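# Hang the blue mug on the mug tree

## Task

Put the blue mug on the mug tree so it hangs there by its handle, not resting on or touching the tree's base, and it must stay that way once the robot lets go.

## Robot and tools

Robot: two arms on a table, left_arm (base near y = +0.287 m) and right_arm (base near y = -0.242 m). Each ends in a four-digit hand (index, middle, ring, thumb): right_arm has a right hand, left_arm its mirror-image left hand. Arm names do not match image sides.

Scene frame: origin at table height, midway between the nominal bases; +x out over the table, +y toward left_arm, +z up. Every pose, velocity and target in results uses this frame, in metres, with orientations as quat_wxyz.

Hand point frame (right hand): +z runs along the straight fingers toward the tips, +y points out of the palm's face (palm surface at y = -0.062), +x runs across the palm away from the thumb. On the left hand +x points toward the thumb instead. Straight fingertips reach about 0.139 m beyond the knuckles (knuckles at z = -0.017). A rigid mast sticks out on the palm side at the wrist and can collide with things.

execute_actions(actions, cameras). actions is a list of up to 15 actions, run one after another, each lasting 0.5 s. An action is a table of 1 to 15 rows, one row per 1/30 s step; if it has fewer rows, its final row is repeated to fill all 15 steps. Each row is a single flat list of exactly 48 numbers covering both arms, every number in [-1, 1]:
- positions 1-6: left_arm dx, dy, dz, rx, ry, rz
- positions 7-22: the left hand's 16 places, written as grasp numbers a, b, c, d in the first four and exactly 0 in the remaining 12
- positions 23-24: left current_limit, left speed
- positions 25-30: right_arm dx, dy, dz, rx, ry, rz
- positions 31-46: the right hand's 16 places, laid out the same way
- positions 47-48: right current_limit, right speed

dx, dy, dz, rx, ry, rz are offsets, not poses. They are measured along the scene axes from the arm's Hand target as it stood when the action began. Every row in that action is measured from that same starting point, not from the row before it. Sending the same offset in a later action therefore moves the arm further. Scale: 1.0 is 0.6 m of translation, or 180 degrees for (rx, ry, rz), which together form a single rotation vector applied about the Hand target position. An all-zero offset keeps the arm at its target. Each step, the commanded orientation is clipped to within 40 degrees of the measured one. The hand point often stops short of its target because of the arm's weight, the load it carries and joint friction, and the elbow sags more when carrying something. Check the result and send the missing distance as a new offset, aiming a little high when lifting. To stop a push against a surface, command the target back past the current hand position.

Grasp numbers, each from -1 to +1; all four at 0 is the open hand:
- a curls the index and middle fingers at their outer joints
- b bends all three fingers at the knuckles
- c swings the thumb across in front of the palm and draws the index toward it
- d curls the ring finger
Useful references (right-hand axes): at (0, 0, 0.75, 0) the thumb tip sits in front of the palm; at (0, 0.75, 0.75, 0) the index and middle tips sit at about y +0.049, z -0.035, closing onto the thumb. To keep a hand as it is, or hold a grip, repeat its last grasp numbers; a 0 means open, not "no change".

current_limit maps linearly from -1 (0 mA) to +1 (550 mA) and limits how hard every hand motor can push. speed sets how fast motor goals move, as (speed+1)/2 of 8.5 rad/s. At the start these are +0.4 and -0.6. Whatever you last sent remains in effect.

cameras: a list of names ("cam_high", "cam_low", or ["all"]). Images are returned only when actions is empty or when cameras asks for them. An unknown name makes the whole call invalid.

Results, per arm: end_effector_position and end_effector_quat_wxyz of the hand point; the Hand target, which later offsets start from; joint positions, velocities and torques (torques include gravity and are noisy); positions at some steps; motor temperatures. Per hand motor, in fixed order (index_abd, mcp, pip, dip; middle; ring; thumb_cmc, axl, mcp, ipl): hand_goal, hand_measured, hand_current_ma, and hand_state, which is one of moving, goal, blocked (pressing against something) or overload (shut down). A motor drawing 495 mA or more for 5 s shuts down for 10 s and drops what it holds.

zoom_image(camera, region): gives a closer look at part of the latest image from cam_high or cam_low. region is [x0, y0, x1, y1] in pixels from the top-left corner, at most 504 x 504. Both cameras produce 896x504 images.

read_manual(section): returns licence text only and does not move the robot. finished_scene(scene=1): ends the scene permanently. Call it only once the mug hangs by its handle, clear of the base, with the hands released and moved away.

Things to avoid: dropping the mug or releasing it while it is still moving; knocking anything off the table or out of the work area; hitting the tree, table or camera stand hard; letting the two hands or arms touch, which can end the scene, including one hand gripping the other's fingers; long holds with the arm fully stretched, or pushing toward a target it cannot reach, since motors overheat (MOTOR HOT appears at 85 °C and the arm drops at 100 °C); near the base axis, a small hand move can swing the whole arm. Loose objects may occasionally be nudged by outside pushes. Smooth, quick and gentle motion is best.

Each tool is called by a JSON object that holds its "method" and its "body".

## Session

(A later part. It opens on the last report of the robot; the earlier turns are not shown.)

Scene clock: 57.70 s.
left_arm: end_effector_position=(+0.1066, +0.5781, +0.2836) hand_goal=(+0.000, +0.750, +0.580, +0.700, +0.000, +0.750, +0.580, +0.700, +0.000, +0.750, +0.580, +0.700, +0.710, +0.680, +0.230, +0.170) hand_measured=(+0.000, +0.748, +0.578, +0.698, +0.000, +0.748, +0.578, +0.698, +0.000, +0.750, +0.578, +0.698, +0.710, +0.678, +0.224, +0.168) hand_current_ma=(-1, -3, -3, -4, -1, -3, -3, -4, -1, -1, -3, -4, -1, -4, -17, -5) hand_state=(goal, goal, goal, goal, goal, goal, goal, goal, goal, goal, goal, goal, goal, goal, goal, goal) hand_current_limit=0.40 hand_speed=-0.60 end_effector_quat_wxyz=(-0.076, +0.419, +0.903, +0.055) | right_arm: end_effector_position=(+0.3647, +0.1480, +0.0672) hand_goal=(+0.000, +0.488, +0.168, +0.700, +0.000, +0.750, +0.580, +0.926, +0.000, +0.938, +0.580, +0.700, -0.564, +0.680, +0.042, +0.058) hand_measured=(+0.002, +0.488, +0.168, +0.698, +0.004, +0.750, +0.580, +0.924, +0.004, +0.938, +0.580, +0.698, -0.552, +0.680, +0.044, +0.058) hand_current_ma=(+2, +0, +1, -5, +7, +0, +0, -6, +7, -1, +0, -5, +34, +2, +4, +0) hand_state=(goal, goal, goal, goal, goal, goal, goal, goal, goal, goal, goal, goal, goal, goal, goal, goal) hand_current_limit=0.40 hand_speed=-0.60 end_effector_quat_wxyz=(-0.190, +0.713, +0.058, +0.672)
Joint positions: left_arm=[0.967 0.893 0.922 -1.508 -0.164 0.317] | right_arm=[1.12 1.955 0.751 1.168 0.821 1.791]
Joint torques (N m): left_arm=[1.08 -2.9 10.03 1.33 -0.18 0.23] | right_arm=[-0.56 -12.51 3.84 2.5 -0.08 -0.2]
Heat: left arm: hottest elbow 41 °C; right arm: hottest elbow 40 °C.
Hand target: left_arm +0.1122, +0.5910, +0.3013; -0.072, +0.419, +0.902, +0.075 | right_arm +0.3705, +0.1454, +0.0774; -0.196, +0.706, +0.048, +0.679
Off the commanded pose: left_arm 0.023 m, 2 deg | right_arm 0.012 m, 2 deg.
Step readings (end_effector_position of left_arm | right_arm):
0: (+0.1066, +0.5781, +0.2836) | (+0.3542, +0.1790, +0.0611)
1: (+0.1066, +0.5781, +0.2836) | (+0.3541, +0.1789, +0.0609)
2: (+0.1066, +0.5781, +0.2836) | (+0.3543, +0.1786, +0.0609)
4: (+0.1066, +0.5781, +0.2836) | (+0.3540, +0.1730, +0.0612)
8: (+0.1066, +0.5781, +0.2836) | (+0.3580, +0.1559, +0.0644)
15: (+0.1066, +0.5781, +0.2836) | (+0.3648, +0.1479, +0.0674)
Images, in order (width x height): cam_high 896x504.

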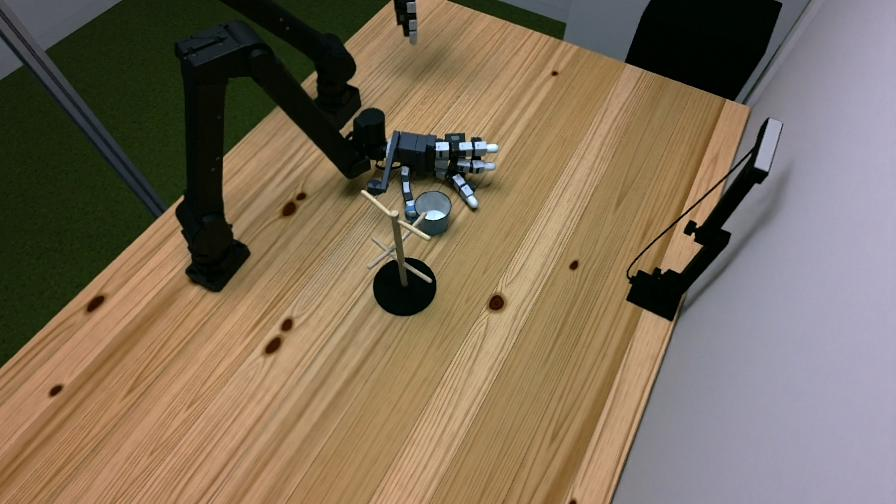

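{"method": "execute_actions", "body": {"actions": [[[0,0,0,0,0,0,0,0,0,0,0,0,0,0,0,0,0,0,0,0,0,0,0.4,-0.6,0.02,-0.055,0.0,0,0,0,0,0,0.75,0,0,0,0,0,0,0,0,0,0,0,0,0,0.4,-0.6]]], "cameras": ["cam_high", "cam_low"]}}

{"method": "zoom_image", "body": {"camera": "cam_high", "region": [360, 120, 500, 260]}}

{"method": "zoom_image", "body": {"camera": "cam_low", "region": [290, 210, 450, 310]}}

Scene clock: 61.03 s.
left_arm: end_effector_position=(+0.1066, +0.5781, +0.2836) hand_goal=(+0.000, +0.750, +0.580, +0.700, +0.000, +0.750, +0.580, +0.700, +0.000, +0.750, +0.580, +0.700, +0.710, +0.680, +0.230, +0.170) hand_measured=(+0.000, +0.748, +0.578, +0.698, +0.000, +0.748, +0.578, +0.698, +0.000, +0.750, +0.578, +0.698, +0.710, +0.678, +0.224, +0.168) hand_current_ma=(-1, -3, -3, -4, -1, -3, -3, -4, -1, -1, -3, -4, -1, -4, -17, -5) hand_state=(goal, goal, goal, goal, goal, goal, goal, goal, goal, goal, goal, goal, goal, goal, goal, goal) hand_current_limit=0.40 hand_speed=-0.60 end_effector_quat_wxyz=(-0.076, +0.419, +0.903, +0.055) | right_arm: end_effector_position=(+0.3776, +0.1159, +0.0682) hand_goal=(+0.000, +0.488, +0.168, +0.700, +0.000, +0.750, +0.580, +0.926, +0.000, +0.938, +0.580, +0.700, -0.564, +0.680, +0.042, +0.058) hand_measured=(+0.002, +0.488, +0.168, +0.698, +0.004, +0.750, +0.580, +0.924, +0.004, +0.938, +0.580, +0.698, -0.556, +0.680, +0.040, +0.056) hand_current_ma=(+2, +0, +1, -5, +7, -1, +0, -6, +7, -1, +0, -5, +21, +2, -9, -4) hand_state=(goal, goal, goal, goal, goal, goal, goal, goal, goal, goal, goal, goal, goal, goal, goal, goal) hand_current_limit=0.40 hand_speed=-0.60 end_effector_quat_wxyz=(-0.191, +0.713, +0.058, +0.672)
Joint positions: left_arm=[0.967 0.893 0.922 -1.508 -0.164 0.317] | right_arm=[1.061 1.925 0.681 1.211 0.762 1.79]
Joint torques (N m): left_arm=[1.03 -3.08 9.99 1.35 -0.17 0.23] | right_arm=[-0.56 -10.46 3.52 2.71 -0.08 -0.12]
Heat: left arm: hottest elbow 42 °C; right arm: hottest elbow 39 °C.
Hand target: left_arm +0.1122, +0.5910, +0.3013; -0.072, +0.419, +0.902, +0.075 | right_arm +0.3825, +0.1127, +0.0774; -0.196, +0.705, +0.048, +0.679
Off the commanded pose: left_arm 0.023 m, 2 deg | right_arm 0.011 m, 2 deg.
Step readings (end_effector_position of left_arm | right_arm):
0: (+0.1066, +0.5781, +0.2836) | (+0.3647, +0.1480, +0.0672)
1: (+0.1066, +0.5781, +0.2836) | (+0.3647, +0.1482, +0.0671)
2: (+0.1066, +0.5781, +0.2836) | (+0.3656, +0.1470, +0.0668)
4: (+0.1066, +0.5781, +0.2836) | (+0.3651, +0.1434, +0.0667)
8: (+0.1066, +0.5781, +0.2836) | (+0.3707, +0.1248, +0.0676)
15: (+0.1066, +0.5781, +0.2836) | (+0.3777, +0.1157, +0.0682)

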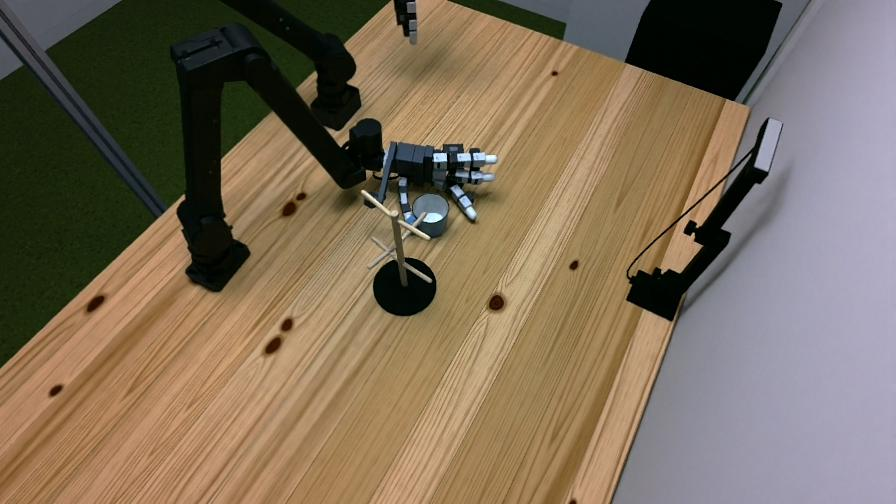

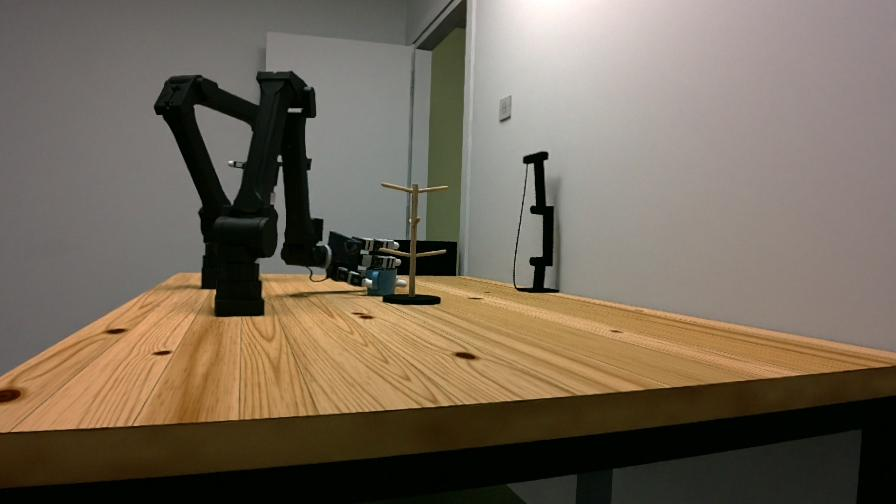

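Scaled by 3.600 from the camera's 896x504 image, which has a finer 1280x720 frame.

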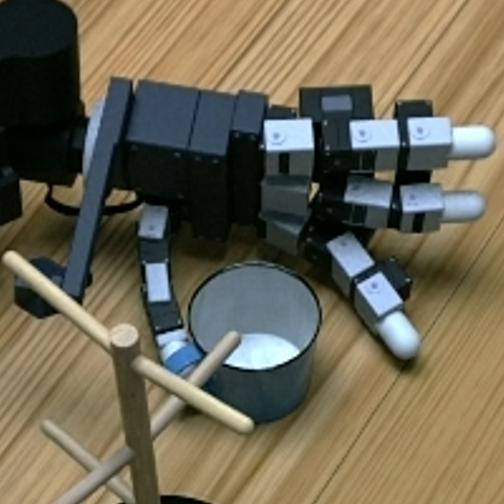

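Scaled by 3.150 from the camera's 896x504 image, which has a finer 1280x720 frame.

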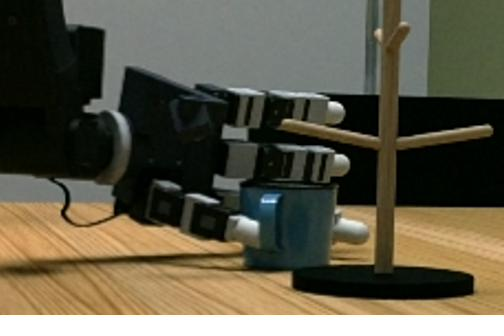

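{"method": "execute_actions", "body": {"actions": [[[0,0,0,0,0,0,0,0,0,0,0,0,0,0,0,0,0,0,0,0,0,0,0.4,-0.6,0.02,-0.055,0.0,0,0,0,0,0,0.75,0,0,0,0,0,0,0,0,0,0,0,0,0,0.4,-0.6]]], "cameras": ["cam_high", "cam_low"]}}

{"method": "zoom_image", "body": {"camera": "cam_high", "region": [360, 120, 500, 260]}}

{"method": "zoom_image", "body": {"camera": "cam_low", "region": [290, 210, 450, 310]}}

Scene clock: 63.40 s.
left_arm: end_effector_position=(+0.1066, +0.5781, +0.2836) hand_goal=(+0.000, +0.750, +0.580, +0.700, +0.000, +0.750, +0.580, +0.700, +0.000, +0.750, +0.580, +0.700, +0.710, +0.680, +0.230, +0.170) hand_measured=(+0.000, +0.748, +0.578, +0.698, +0.000, +0.748, +0.578, +0.698, +0.000, +0.750, +0.578, +0.698, +0.710, +0.678, +0.224, +0.168) hand_current_ma=(-1, -3, -3, -4, -1, -3, -3, -4, -1, -1, -3, -4, -1, -4, -17, -5) hand_state=(goal, goal, goal, goal, goal, goal, goal, goal, goal, goal, goal, goal, goal, goal, goal, goal) hand_current_limit=0.40 hand_speed=-0.60 end_effector_quat_wxyz=(-0.076, +0.419, +0.903, +0.055) | right_arm: end_effector_position=(+0.3892, +0.0832, +0.0681) hand_goal=(+0.000, +0.488, +0.168, +0.700, +0.000, +0.750, +0.580, +0.926, +0.000, +0.938, +0.580, +0.700, -0.564, +0.680, +0.042, +0.058) hand_measured=(+0.002, +0.488, +0.168, +0.698, +0.004, +0.750, +0.580, +0.924, +0.004, +0.938, +0.580, +0.698, -0.558, +0.680, +0.040, +0.056) hand_current_ma=(+2, +0, +1, -5, +7, -1, +0, -6, +7, -1, +0, -5, +14, +1, -6, -6) hand_state=(goal, goal, goal, goal, goal, goal, goal, goal, goal, goal, goal, goal, goal, goal, goal, goal) hand_current_limit=0.40 hand_speed=-0.60 end_effector_quat_wxyz=(-0.191, +0.714, +0.058, +0.671)
Joint positions: left_arm=[0.967 0.893 0.922 -1.508 -0.164 0.317] | right_arm=[0.998 1.898 0.614 1.25 0.697 1.789]
Joint torques (N m): left_arm=[1.08 -2.9 9.96 1.33 -0.19 0.23] | right_arm=[-0.62 -10.34 3.32 2.93 -0.08 -0.24]
Heat: left arm: hottest elbow 42 °C; right arm: hottest elbow 39 °C.
Hand target: left_arm +0.1122, +0.5910, +0.3013; -0.072, +0.419, +0.902, +0.075 | right_arm +0.3945, +0.0794, +0.0775; -0.196, +0.705, +0.048, +0.679
Off the commanded pose: left_arm 0.023 m, 2 deg | right_arm 0.011 m, 2 deg.
Step readings (end_effector_position of left_arm | right_arm):
0: (+0.1066, +0.5781, +0.2836) | (+0.3776, +0.1159, +0.0682)
1: (+0.1066, +0.5781, +0.2836) | (+0.3777, +0.1159, +0.0682)
2: (+0.1066, +0.5781, +0.2836) | (+0.3784, +0.1150, +0.0679)
4: (+0.1066, +0.5781, +0.2836) | (+0.3783, +0.1113, +0.0680)
8: (+0.1066, +0.5781, +0.2836) | (+0.3836, +0.0941, +0.0692)
15: (+0.1066, +0.5781, +0.2836) | (+0.3894, +0.0835, +0.0684)

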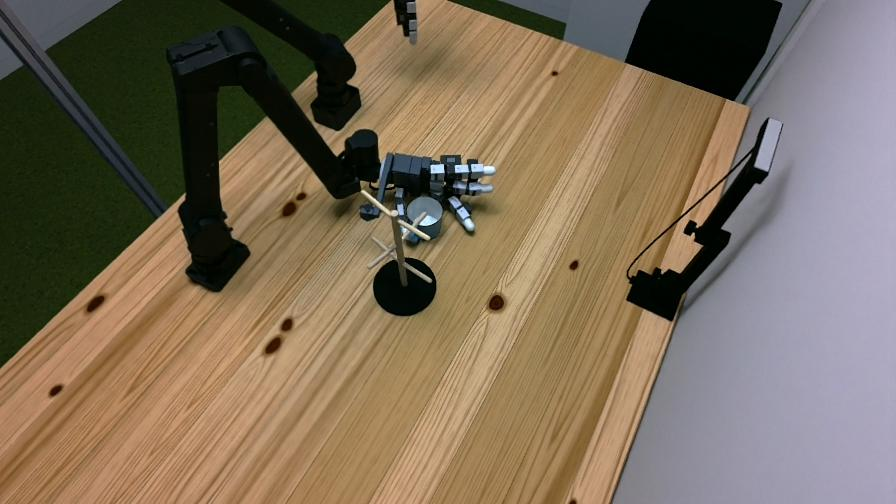

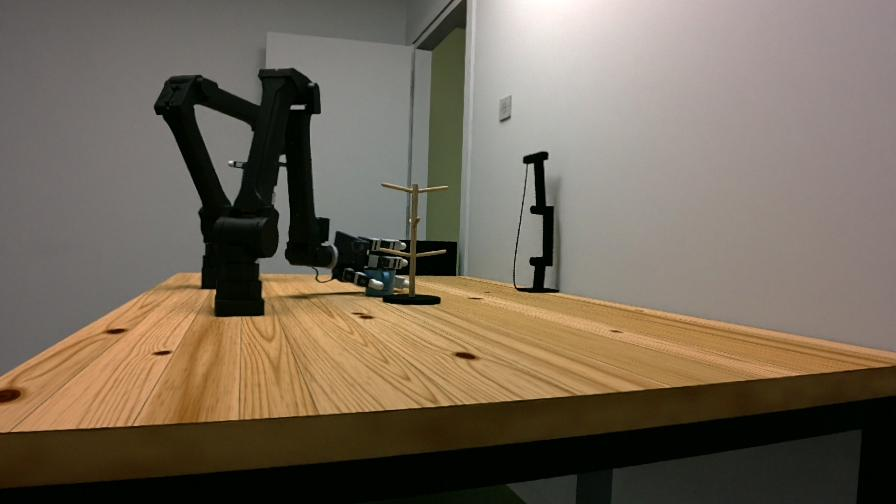

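Scaled by 3.600 from the camera's 896x504 image, which has a finer 1280x720 frame.

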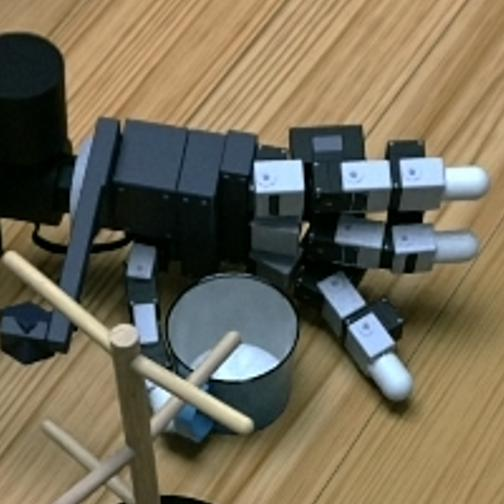

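Scaled by 3.150 from the camera's 896x504 image, which has a finer 1280x720 frame.

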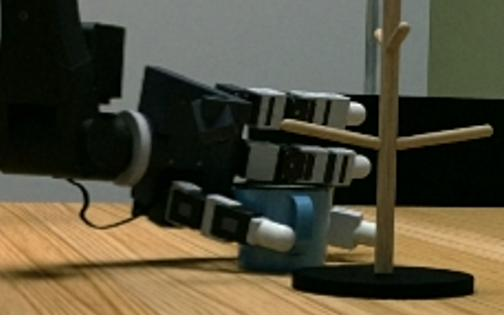

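{"method": "execute_actions", "body": {"actions": [[[0,0,0,0,0,0,0,0,0,0,0,0,0,0,0,0,0,0,0,0,0,0,0.4,-0.6,0.015,-0.038,0.0,0,0,0,0,0,0.75,0,0,0,0,0,0,0,0,0,0,0,0,0,0.4,-0.6]]], "cameras": ["cam_high", "cam_low"]}}

{"method": "zoom_image", "body": {"camera": "cam_high", "region": [360, 140, 480, 260]}}

{"method": "zoom_image", "body": {"camera": "cam_low", "region": [310, 220, 430, 310]}}

Scene clock: 65.43 s.
left_arm: end_effector_position=(+0.1066, +0.5781, +0.2836) hand_goal=(+0.000, +0.750, +0.580, +0.700, +0.000, +0.750, +0.580, +0.700, +0.000, +0.750, +0.580, +0.700, +0.710, +0.680, +0.230, +0.170) hand_measured=(+0.000, +0.748, +0.578, +0.698, +0.000, +0.748, +0.578, +0.698, +0.000, +0.750, +0.578, +0.698, +0.710, +0.678, +0.224, +0.168) hand_current_ma=(-1, -3, -3, -4, -1, -3, -3, -4, -1, -1, -3, -4, -1, -4, -17, -5) hand_state=(goal, goal, goal, goal, goal, goal, goal, goal, goal, goal, goal, goal, goal, goal, goal, goal) hand_current_limit=0.40 hand_speed=-0.60 end_effector_quat_wxyz=(-0.076, +0.419, +0.903, +0.055) | right_arm: end_effector_position=(+0.3982, +0.0617, +0.0674) hand_goal=(+0.000, +0.488, +0.168, +0.700, +0.000, +0.750, +0.580, +0.926, +0.000, +0.938, +0.580, +0.700, -0.564, +0.680, +0.042, +0.058) hand_measured=(+0.002, +0.488, +0.168, +0.698, +0.004, +0.748, +0.580, +0.924, +0.004, +0.938, +0.580, +0.698, -0.558, +0.680, +0.042, +0.058) hand_current_ma=(+3, -1, +1, -5, +7, -3, +0, -6, +7, -2, +0, -5, +17, +1, +0, -3) hand_state=(goal, goal, goal, goal, goal, goal, goal, goal, goal, goal, goal, goal, goal, goal, goal, goal) hand_current_limit=0.40 hand_speed=-0.60 end_effector_quat_wxyz=(-0.192, +0.715, +0.059, +0.670)
Joint positions: left_arm=[0.967 0.893 0.922 -1.508 -0.164 0.317] | right_arm=[0.947 1.885 0.573 1.276 0.642 1.789]
Joint torques (N m): left_arm=[0.97 -2.84 10.03 1.33 -0.19 0.21] | right_arm=[-0.15 -9.05 3.26 2.89 0.04 -0.24]
Heat: left arm: hottest elbow 43 °C; right arm: hottest elbow 39 °C.
Hand target: left_arm +0.1122, +0.5910, +0.3013; -0.072, +0.419, +0.902, +0.075 | right_arm +0.4035, +0.0567, +0.0774; -0.196, +0.706, +0.048, +0.679
Off the commanded pose: left_arm 0.023 m, 2 deg | right_arm 0.012 m, 2 deg.
Step readings (end_effector_position of left_arm | right_arm):
0: (+0.1066, +0.5781, +0.2836) | (+0.3892, +0.0832, +0.0681)
1: (+0.1066, +0.5781, +0.2836) | (+0.3891, +0.0833, +0.0679)
2: (+0.1066, +0.5781, +0.2836) | (+0.3899, +0.0828, +0.0679)
4: (+0.1066, +0.5781, +0.2836) | (+0.3900, +0.0803, +0.0673)
8: (+0.1066, +0.5781, +0.2836) | (+0.3941, +0.0659, +0.0662)
15: (+0.1066, +0.5781, +0.2836) | (+0.3982, +0.0612, +0.0674)

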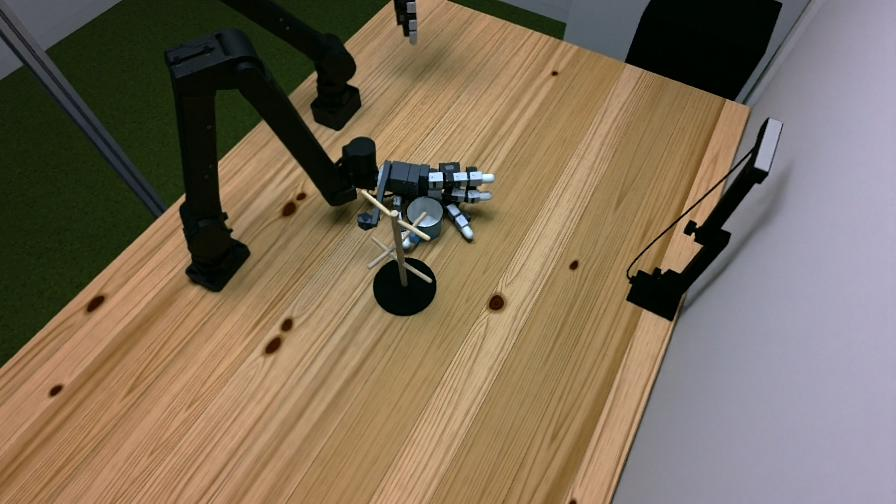

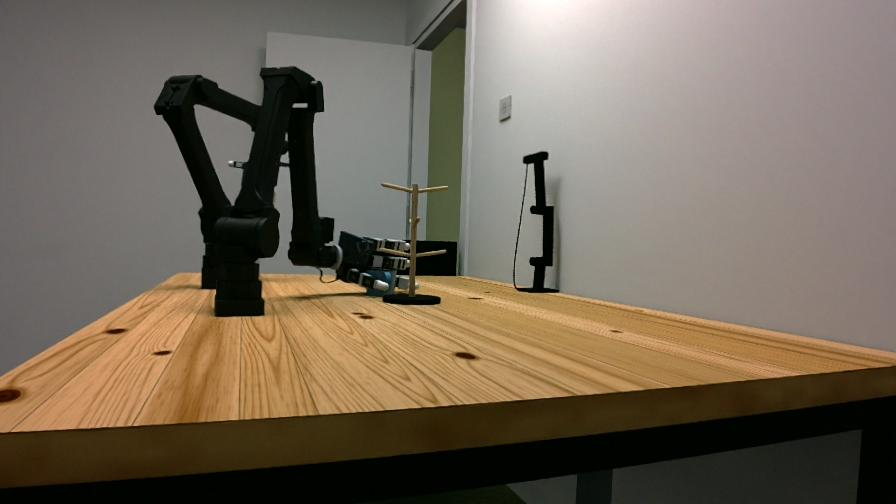

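Scaled by 4.200 from the camera's 896x504 image, which has a finer 1280x720 frame.

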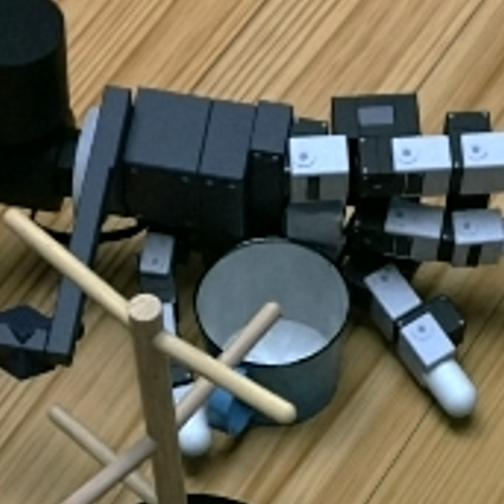

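Scaled by 4.200 from the camera's 896x504 image, which has a finer 1280x720 frame.

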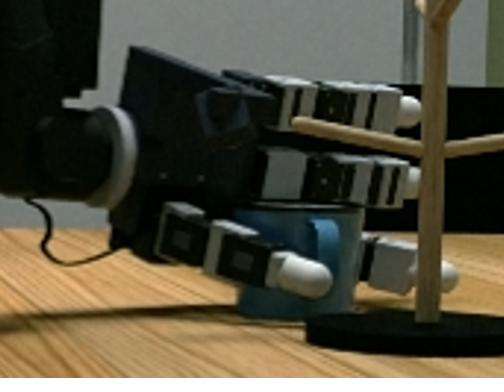

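{"method": "execute_actions", "body": {"actions": [[[0,0,0,0,0,0,0,0,0,0,0,0,0,0,0,0,0,0,0,0,0,0,0.4,-0.6,-0.018,0.05,-0.005,0,0,0,0,0,0.83,0,0,0,0,0,0,0,0,0,0,0,0,0,0.4,-0.6]],[[0,0,0,0,0,0,0,0,0,0,0,0,0,0,0,0,0,0,0,0,0,0,0.4,-0.6,0,0,0,0,0,0,0.2,0,0.83,0,0,0,0,0,0,0,0,0,0,0,0,0,0.4,-0.6]]], "cameras": ["cam_high", "cam_low"]}}

{"method": "zoom_image", "body": {"camera": "cam_high", "region": [360, 140, 480, 260]}}

{"method": "zoom_image", "body": {"camera": "cam_low", "region": [310, 220, 430, 310]}}

Scene clock: 91.17 s.
left_arm: end_effector_position=(+0.1066, +0.5781, +0.2836) hand_goal=(+0.000, +0.750, +0.580, +0.700, +0.000, +0.750, +0.580, +0.700, +0.000, +0.750, +0.580, +0.700, +0.710, +0.680, +0.230, +0.170) hand_measured=(+0.000, +0.748, +0.578, +0.698, +0.000, +0.748, +0.578, +0.698, +0.000, +0.750, +0.578, +0.698, +0.710, +0.678, +0.224, +0.168) hand_current_ma=(-1, -3, -3, -4, -1, -3, -3, -4, -1, -1, -3, -4, -1, -4, -17, -5) hand_state=(goal, goal, goal, goal, goal, goal, goal, goal, goal, goal, goal, goal, goal, goal, goal, goal) hand_current_limit=0.40 hand_speed=-0.60 end_effector_quat_wxyz=(-0.076, +0.419, +0.903, +0.055) | right_arm: end_effector_position=(+0.3921, +0.0751, +0.0720) hand_goal=(+0.000, +0.480, -0.056, +0.510, +0.000, +0.700, +0.260, +0.660, +0.000, +0.978, +0.580, +0.680, -0.680, +0.680, +0.022, +0.016) hand_measured=(+0.002, +0.476, -0.054, +0.512, +0.004, +0.700, +0.262, +0.662, +0.004, +0.972, +0.580, +0.682, -0.674, +0.680, +0.024, +0.018) hand_current_ma=(+3, -13, +5, +7, +7, +0, +5, +7, +7, -17, +0, +6, +17, +2, +6, +7) hand_state=(goal, goal, goal, goal, goal, goal, goal, goal, goal, goal, goal, goal, goal, goal, goal, goal) hand_current_limit=0.40 hand_speed=-0.60 end_effector_quat_wxyz=(-0.191, +0.709, +0.046, +0.677)
Joint positions: left_arm=[0.967 0.893 0.922 -1.508 -0.164 0.317] | right_arm=[0.985 1.893 0.604 1.276 0.703 1.789]
Joint torques (N m): left_arm=[0.91 -3.02 10.02 1.32 -0.2 0.24] | right_arm=[0.91 -8 5.08 1.42 0.2 -0.19]
Motor temperatures (°C): left_arm=[30 28 46 30 29 29] | right_arm=[35 32 37 34 29 26]
Heat: left arm: hottest elbow 46 °C; right arm: hottest elbow 37 °C.
Hand target: left_arm +0.1122, +0.5910, +0.3013; -0.072, +0.419, +0.902, +0.075 | right_arm +0.3927, +0.0867, +0.0744; -0.196, +0.706, +0.048, +0.679
Off the commanded pose: left_arm 0.023 m, 2 deg | right_arm 0.012 m, 1 deg.
Step readings (end_effector_position of left_arm | right_arm):
0: (+0.1066, +0.5781, +0.2836) | (+0.3982, +0.0617, +0.0674)
1: (+0.1066, +0.5781, +0.2836) | (+0.3982, +0.0617, +0.0674)
2: (+0.1066, +0.5781, +0.2836) | (+0.3981, +0.0605, +0.0675)
4: (+0.1066, +0.5781, +0.2836) | (+0.3966, +0.0591, +0.0684)
8: (+0.1066, +0.5781, +0.2836) | (+0.3947, +0.0665, +0.0719)
15: (+0.1066, +0.5781, +0.2836) | (+0.3922, +0.0755, +0.0725)
16: (+0.1066, +0.5781, +0.2836) | (+0.3922, +0.0755, +0.0725)
17: (+0.1066, +0.5781, +0.2836) | (+0.3921, +0.0754, +0.0724)
19: (+0.1066, +0.5781, +0.2836) | (+0.3921, +0.0752, +0.0722)
23: (+0.1066, +0.5781, +0.2836) | (+0.3921, +0.0751, +0.0720)
30: (+0.1066, +0.5781, +0.2836) | (+0.3921, +0.0751, +0.0720)

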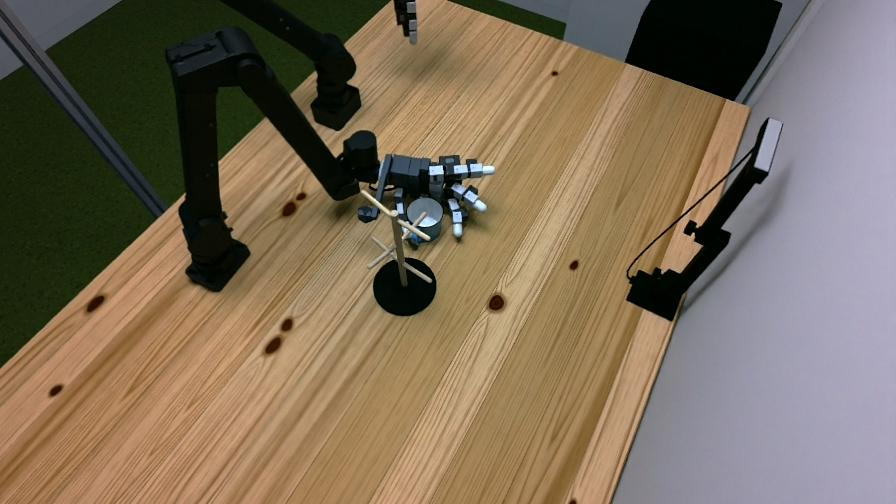

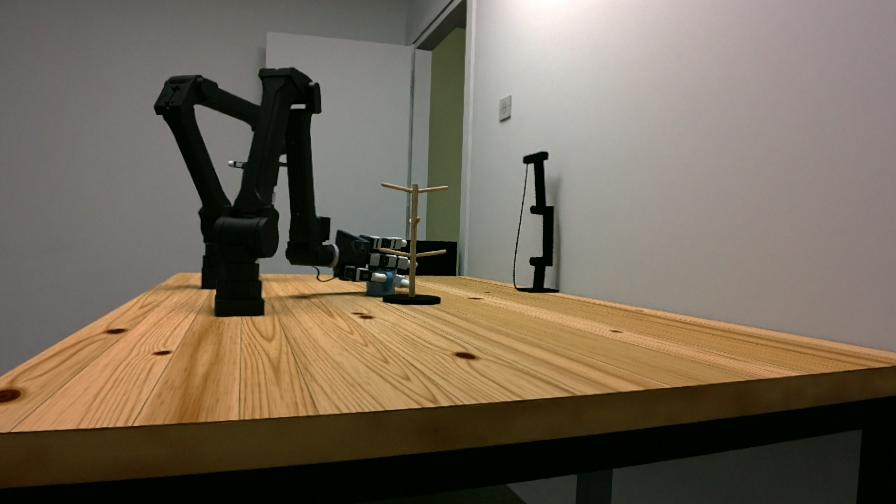

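Scaled by 4.200 from the camera's 896x504 image, which has a finer 1280x720 frame.

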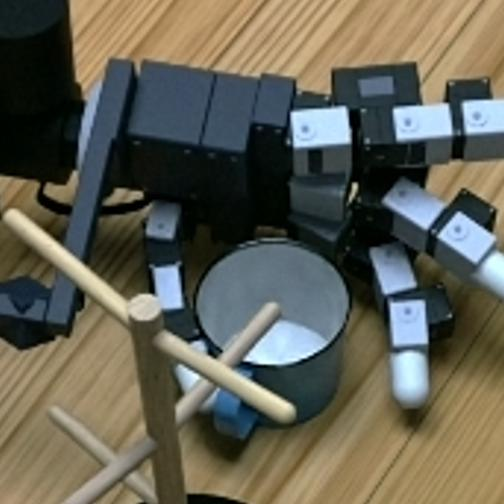

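Scaled by 4.200 from the camera's 896x504 image, which has a finer 1280x720 frame.

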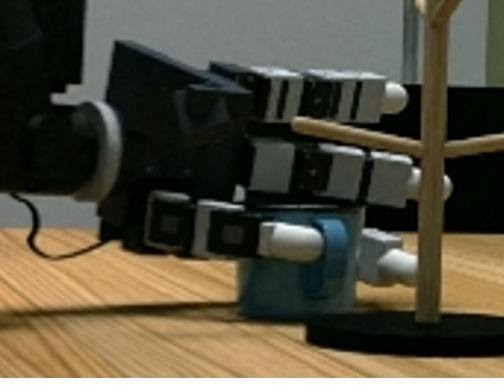

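{"method": "execute_actions", "body": {"actions": [[[0,0,0,0,0,0,0,0,0,0,0,0,0,0,0,0,0,0,0,0,0,0,0.4,-0.6,-0.007,0.02,-0.0133,0,0,0,0.2,0,0.83,0,0,0,0,0,0,0,0,0,0,0,0,0,0.4,-0.6]]], "cameras": ["cam_high", "cam_low"]}}

{"method": "zoom_image", "body": {"camera": "cam_high", "region": [360, 140, 480, 260]}}

{"method": "zoom_image", "body": {"camera": "cam_low", "region": [310, 220, 430, 310]}}

Scene clock: 92.97 s.
left_arm: end_effector_position=(+0.1066, +0.5781, +0.2836) hand_goal=(+0.000, +0.750, +0.580, +0.700, +0.000, +0.750, +0.580, +0.700, +0.000, +0.750, +0.580, +0.700, +0.710, +0.680, +0.230, +0.170) hand_measured=(+0.000, +0.748, +0.578, +0.698, +0.000, +0.748, +0.578, +0.698, +0.000, +0.750, +0.578, +0.698, +0.710, +0.678, +0.224, +0.168) hand_current_ma=(-1, -3, -3, -4, -1, -3, -3, -4, -1, -1, -3, -4, -1, -4, -17, -5) hand_state=(goal, goal, goal, goal, goal, goal, goal, goal, goal, goal, goal, goal, goal, goal, goal, goal) hand_current_limit=0.40 hand_speed=-0.60 end_effector_quat_wxyz=(-0.076, +0.419, +0.903, +0.055) | right_arm: end_effector_position=(+0.3878, +0.0829, +0.0601) hand_goal=(+0.000, +0.480, -0.056, +0.510, +0.000, +0.700, +0.260, +0.660, +0.000, +0.978, +0.580, +0.680, -0.680, +0.680, +0.022, +0.016) hand_measured=(+0.002, +0.476, -0.054, +0.512, +0.004, +0.700, +0.262, +0.662, +0.004, +0.972, +0.580, +0.682, -0.672, +0.680, +0.028, +0.018) hand_current_ma=(+3, -11, +5, +7, +7, +0, +4, +7, +7, -15, +0, +6, +22, +2, +21, +7) hand_state=(goal, goal, goal, goal, goal, goal, goal, goal, goal, goal, goal, goal, goal, goal, goal, goal) hand_current_limit=0.40 hand_speed=-0.60 end_effector_quat_wxyz=(-0.184, +0.714, +0.049, +0.674)
Joint positions: left_arm=[0.967 0.893 0.922 -1.508 -0.164 0.317] | right_arm=[1.005 1.932 0.625 1.276 0.729 1.789]
Joint torques (N m): left_arm=[0.91 -2.9 9.99 1.29 -0.18 0.24] | right_arm=[2.14 -8.23 5.07 2.07 0.09 -0.23]
Heat: left arm: hottest elbow 46 °C; right arm: hottest elbow 37 °C.
Hand target: left_arm +0.1122, +0.5910, +0.3013; -0.072, +0.419, +0.902, +0.075 | right_arm +0.3885, +0.0986, +0.0663; -0.196, +0.706, +0.048, +0.679
Off the commanded pose: left_arm 0.023 m, 2 deg | right_arm 0.017 m, 2 deg.
Step readings (end_effector_position of left_arm | right_arm):
0: (+0.1066, +0.5781, +0.2836) | (+0.3921, +0.0751, +0.0720)
1: (+0.1066, +0.5781, +0.2836) | (+0.3921, +0.0750, +0.0720)
2: (+0.1066, +0.5781, +0.2836) | (+0.3919, +0.0750, +0.0717)
4: (+0.1066, +0.5781, +0.2836) | (+0.3917, +0.0765, +0.0701)
8: (+0.1066, +0.5781, +0.2836) | (+0.3896, +0.0807, +0.0630)
15: (+0.1066, +0.5781, +0.2836) | (+0.3878, +0.0829, +0.0601)

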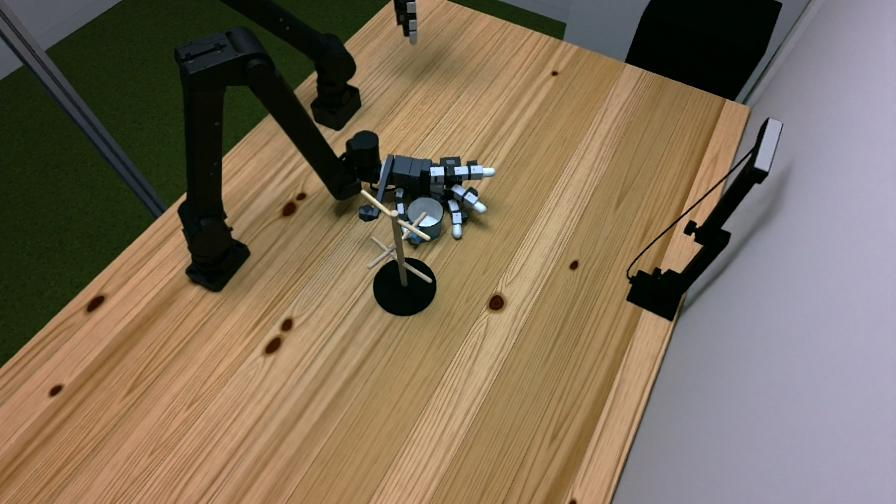

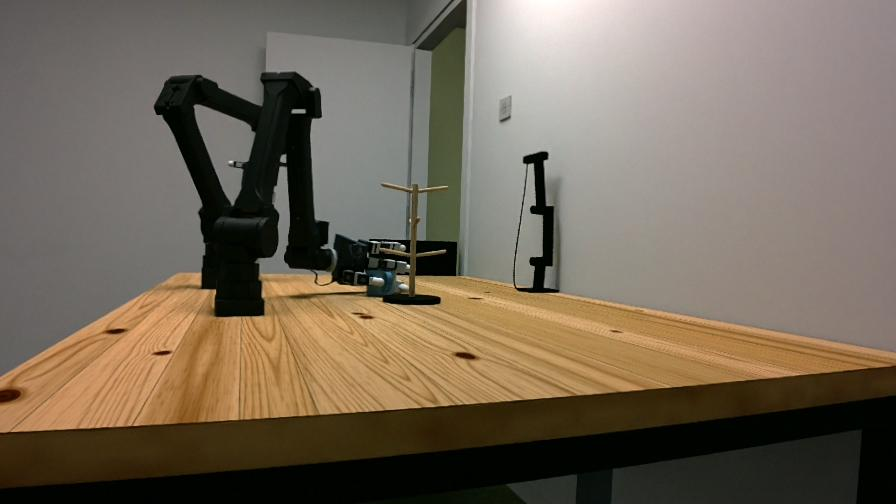

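Scaled by 4.200 from the camera's 896x504 image, which has a finer 1280x720 frame.

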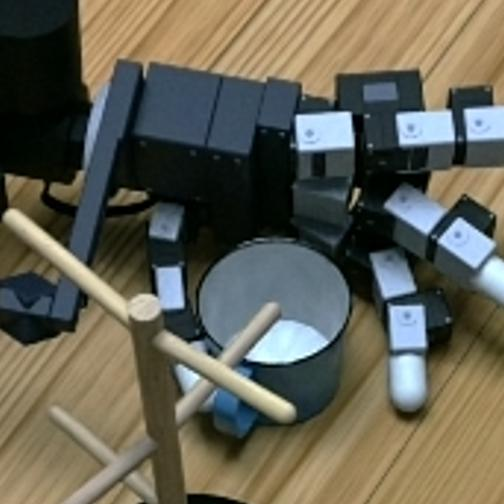

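Scaled by 4.200 from the camera's 896x504 image, which has a finer 1280x720 frame.

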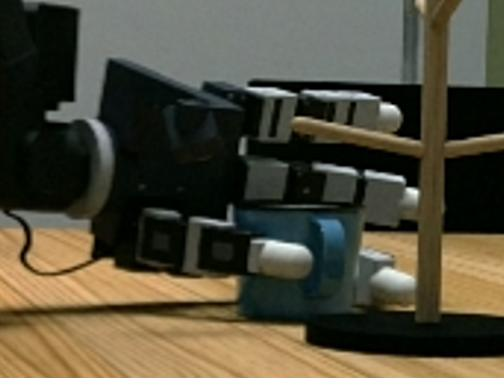

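{"method": "execute_actions", "body": {"actions": [[[0,0,0,0,0,0,0,0,0,0,0,0,0,0,0,0,0,0,0,0,0,0,0.4,-0.6,0,0,0.011,0,0,0,0.25,0.05,0.83,0,0,0,0,0,0,0,0,0,0,0,0,0,0.4,-0.6]],[[0,0,0,0,0,0,0,0,0,0,0,0,0,0,0,0,0,0,0,0,0,0,0.4,-0.6,0,0,0,0,0,0,0.38,0.08,0.83,0,0,0,0,0,0,0,0,0,0,0,0,0,0.4,-0.6]]], "cameras": ["cam_high", "cam_low"]}}

{"method": "zoom_image", "body": {"camera": "cam_high", "region": [360, 140, 480, 260]}}

{"method": "zoom_image", "body": {"camera": "cam_low", "region": [310, 220, 430, 310]}}

Scene clock: 95.10 s.
left_arm: end_effector_position=(+0.1066, +0.5781, +0.2836) hand_goal=(+0.000, +0.750, +0.580, +0.700, +0.000, +0.750, +0.580, +0.700, +0.000, +0.750, +0.580, +0.700, +0.710, +0.680, +0.230, +0.170) hand_measured=(+0.000, +0.748, +0.578, +0.698, +0.000, +0.748, +0.578, +0.698, +0.000, +0.750, +0.578, +0.698, +0.710, +0.678, +0.224, +0.168) hand_current_ma=(-1, -3, -3, -4, -1, -3, -3, -4, -1, -1, -3, -4, -1, -4, -17, -5) hand_state=(goal, goal, goal, goal, goal, goal, goal, goal, goal, goal, goal, goal, goal, goal, goal, goal) hand_current_limit=0.40 hand_speed=-0.60 end_effector_quat_wxyz=(-0.076, +0.419, +0.903, +0.055) | right_arm: end_effector_position=(+0.3881, +0.0833, +0.0613) hand_goal=(+0.000, +0.390, -0.194, +0.356, +0.000, +0.516, -0.044, +0.398, +0.000, +0.876, +0.580, +0.678, -0.662, +0.680, +0.022, +0.004) hand_measured=(+0.002, +0.392, -0.192, +0.358, +0.004, +0.516, -0.042, +0.400, +0.004, +0.876, +0.580, +0.680, -0.658, +0.680, +0.030, +0.010) hand_current_ma=(+3, +2, +6, +7, +7, +1, +5, +7, +7, +1, +0, +6, +11, +2, +26, +22) hand_state=(goal, goal, goal, goal, goal, goal, goal, goal, goal, goal, goal, goal, goal, goal, goal, goal) hand_current_limit=0.40 hand_speed=-0.60 end_effector_quat_wxyz=(-0.184, +0.713, +0.048, +0.675)
Joint positions: left_arm=[0.967 0.893 0.922 -1.508 -0.164 0.317] | right_arm=[1.005 1.93 0.626 1.276 0.73 1.789]
Joint torques (N m): left_arm=[0.85 -3.02 10.02 1.36 -0.19 0.22] | right_arm=[1.73 -9.99 4.89 1.32 0.07 -0.21]
Heat: left arm: hottest elbow 47 °C; right arm: hottest elbow 37 °C.
Hand target: left_arm +0.1122, +0.5910, +0.3013; -0.072, +0.419, +0.902, +0.075 | right_arm +0.3885, +0.0987, +0.0731; -0.196, +0.705, +0.048, +0.679
Off the commanded pose: left_arm 0.023 m, 2 deg | right_arm 0.019 m, 2 deg.
Step readings (end_effector_position of left_arm | right_arm):
0: (+0.1066, +0.5781, +0.2836) | (+0.3878, +0.0829, +0.0601)
1: (+0.1066, +0.5781, +0.2836) | (+0.3878, +0.0829, +0.0601)
2: (+0.1066, +0.5781, +0.2836) | (+0.3878, +0.0829, +0.0601)
4: (+0.1066, +0.5781, +0.2836) | (+0.3880, +0.0831, +0.0603)
8: (+0.1066, +0.5781, +0.2836) | (+0.3880, +0.0832, +0.0604)
15: (+0.1066, +0.5781, +0.2836) | (+0.3881, +0.0833, +0.0607)
16: (+0.1066, +0.5781, +0.2836) | (+0.3881, +0.0833, +0.0607)
17: (+0.1066, +0.5781, +0.2836) | (+0.3881, +0.0832, +0.0608)
19: (+0.1066, +0.5781, +0.2836) | (+0.3881, +0.0832, +0.0611)
23: (+0.1066, +0.5781, +0.2836) | (+0.3881, +0.0833, +0.0613)
30: (+0.1066, +0.5781, +0.2836) | (+0.3881, +0.0833, +0.0613)

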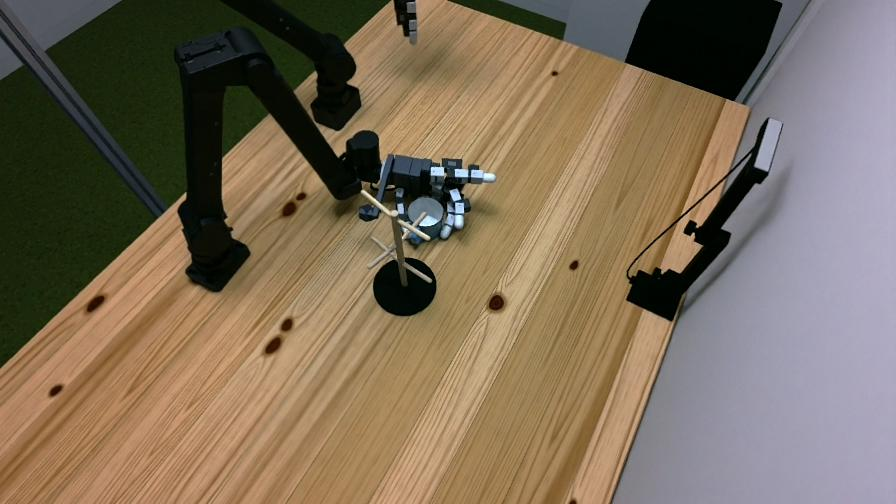

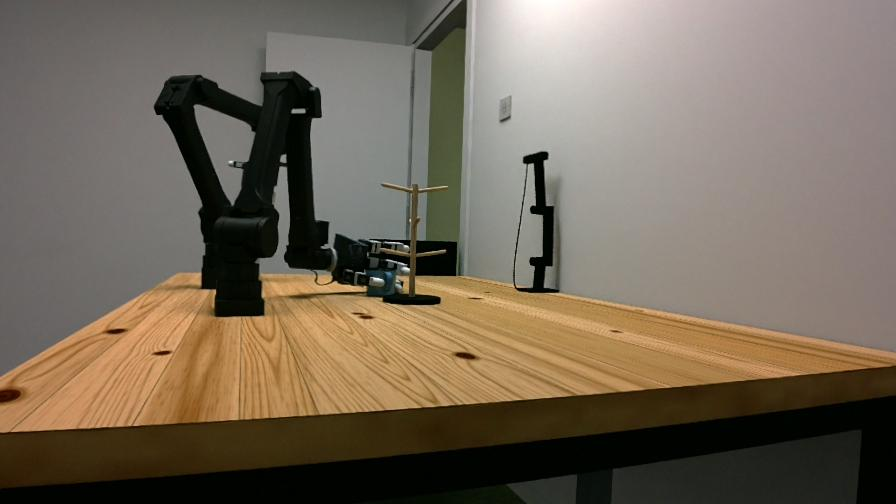

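Scaled by 4.200 from the camera's 896x504 image, which has a finer 1280x720 frame.

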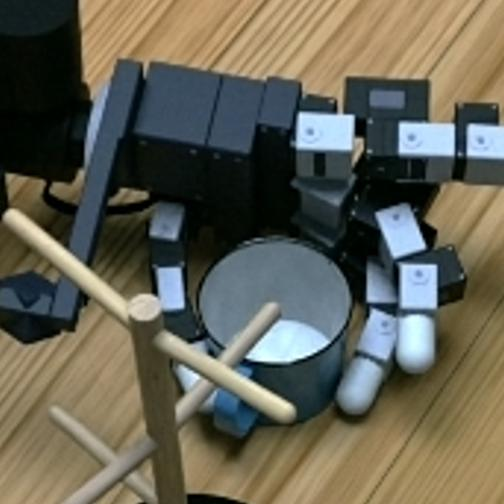

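Scaled by 4.200 from the camera's 896x504 image, which has a finer 1280x720 frame.

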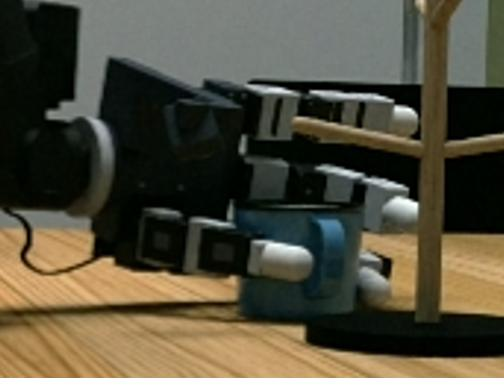

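{"method": "execute_actions", "body": {"actions": [[[0,0,0,0,0,0,0,0,0,0,0,0,0,0,0,0,0,0,0,0,0,0,0.4,-0.6,0,0,0.004,0,0,0,0.45,0.12,0.83,0,0,0,0,0,0,0,0,0,0,0,0,0,0.4,-0.6]]], "cameras": ["cam_high", "cam_low"]}}

{"method": "zoom_image", "body": {"camera": "cam_high", "region": [360, 140, 480, 260]}}

{"method": "zoom_image", "body": {"camera": "cam_low", "region": [310, 220, 430, 310]}}

Scene clock: 96.27 s.
left_arm: end_effector_position=(+0.1066, +0.5781, +0.2836) hand_goal=(+0.000, +0.750, +0.580, +0.700, +0.000, +0.750, +0.580, +0.700, +0.000, +0.750, +0.580, +0.700, +0.710, +0.680, +0.230, +0.170) hand_measured=(+0.000, +0.748, +0.578, +0.698, +0.000, +0.748, +0.578, +0.698, +0.000, +0.750, +0.578, +0.698, +0.710, +0.678, +0.224, +0.168) hand_current_ma=(-1, -3, -3, -4, -1, -3, -3, -4, -1, -1, -3, -4, -1, -4, -17, -5) hand_state=(goal, goal, goal, goal, goal, goal, goal, goal, goal, goal, goal, goal, goal, goal, goal, goal) hand_current_limit=0.40 hand_speed=-0.60 end_effector_quat_wxyz=(-0.076, +0.419, +0.903, +0.055) | right_arm: end_effector_position=(+0.3881, +0.0833, +0.0616) hand_goal=(+0.000, +0.342, -0.246, +0.296, +0.000, +0.428, -0.164, +0.296, +0.000, +0.822, +0.580, +0.680, -0.656, +0.680, +0.022, +0.002) hand_measured=(+0.006, +0.378, -0.206, +0.322, +0.004, +0.430, -0.162, +0.300, +0.004, +0.822, +0.580, +0.680, -0.650, +0.680, +0.034, +0.010) hand_current_ma=(+12, +136, +141, +90, +7, +2, +6, +7, +7, +1, +0, +1, +18, +2, +52, +31) hand_state=(goal, blocked, blocked, blocked, goal, goal, goal, goal, goal, goal, goal, goal, goal, goal, goal, goal) hand_current_limit=0.40 hand_speed=-0.60 end_effector_quat_wxyz=(-0.182, +0.714, +0.049, +0.674)
Joint positions: left_arm=[0.967 0.893 0.922 -1.508 -0.164 0.317] | right_arm=[1.005 1.927 0.627 1.267 0.73 1.788]
Joint torques (N m): left_arm=[0.97 -2.96 10.03 1.33 -0.21 0.22] | right_arm=[2.08 -11.22 5.24 1.36 0.01 -0.23]
Heat: left arm: hottest elbow 47 °C; right arm: hottest elbow 37 °C.
Hand target: left_arm +0.1122, +0.5910, +0.3013; -0.072, +0.419, +0.902, +0.075 | right_arm +0.3885, +0.0987, +0.0755; -0.196, +0.705, +0.048, +0.680
Off the commanded pose: left_arm 0.023 m, 2 deg | right_arm 0.021 m, 2 deg.
Step readings (end_effector_position of left_arm | right_arm):
0: (+0.1066, +0.5781, +0.2836) | (+0.3881, +0.0833, +0.0613)
1: (+0.1066, +0.5781, +0.2836) | (+0.3881, +0.0833, +0.0613)
2: (+0.1066, +0.5781, +0.2836) | (+0.3881, +0.0833, +0.0614)
4: (+0.1066, +0.5781, +0.2836) | (+0.3882, +0.0833, +0.0614)
8: (+0.1066, +0.5781, +0.2836) | (+0.3881, +0.0833, +0.0614)
15: (+0.1066, +0.5781, +0.2836) | (+0.3881, +0.0833, +0.0616)

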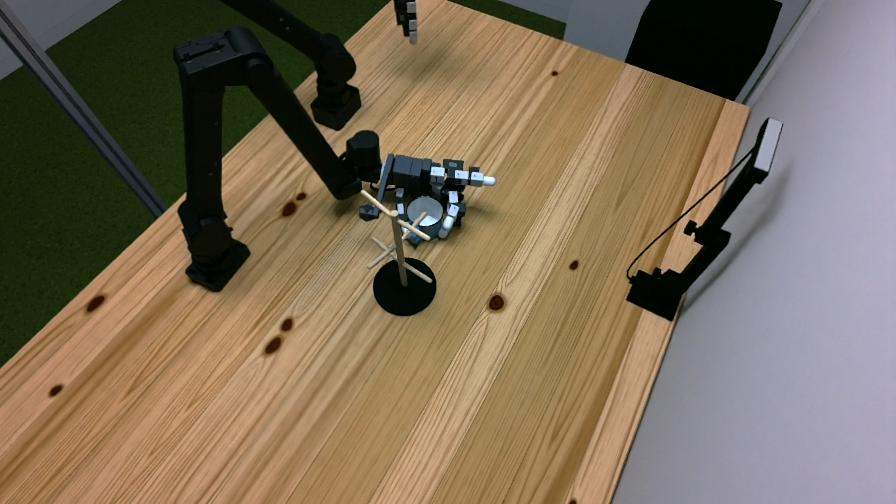

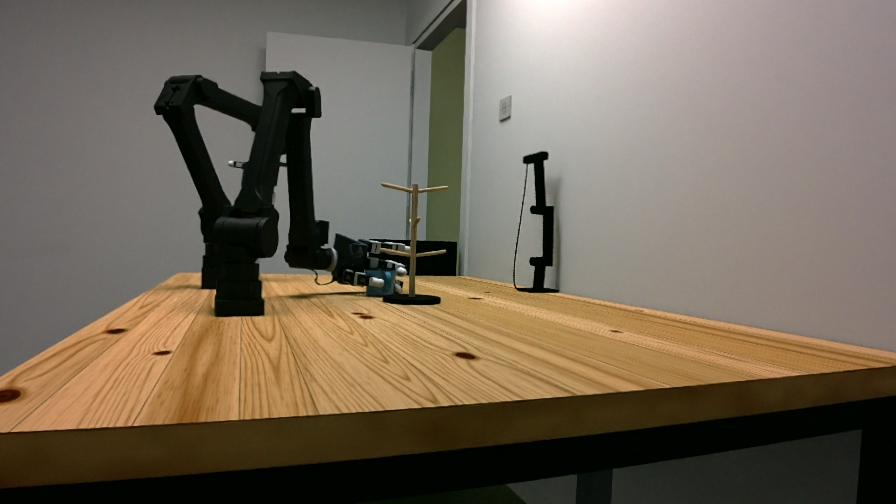

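Scaled by 4.200 from the camera's 896x504 image, which has a finer 1280x720 frame.

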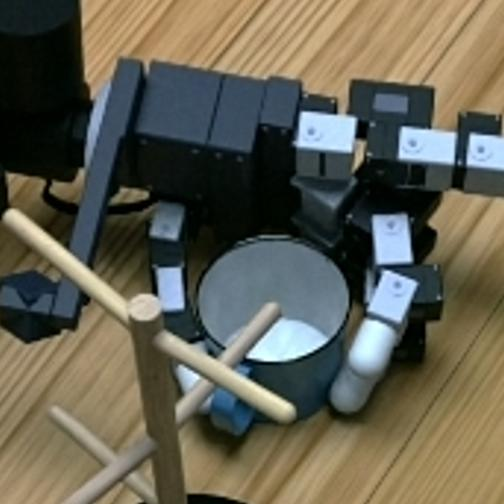

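Scaled by 4.200 from the camera's 896x504 image, which has a finer 1280x720 frame.

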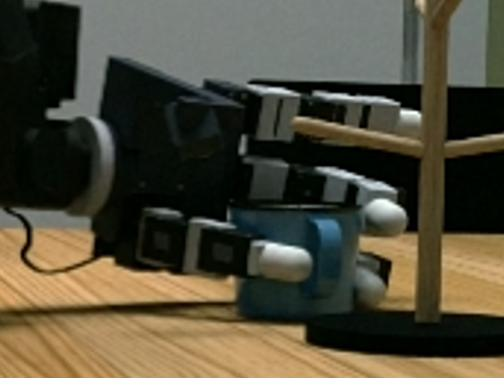

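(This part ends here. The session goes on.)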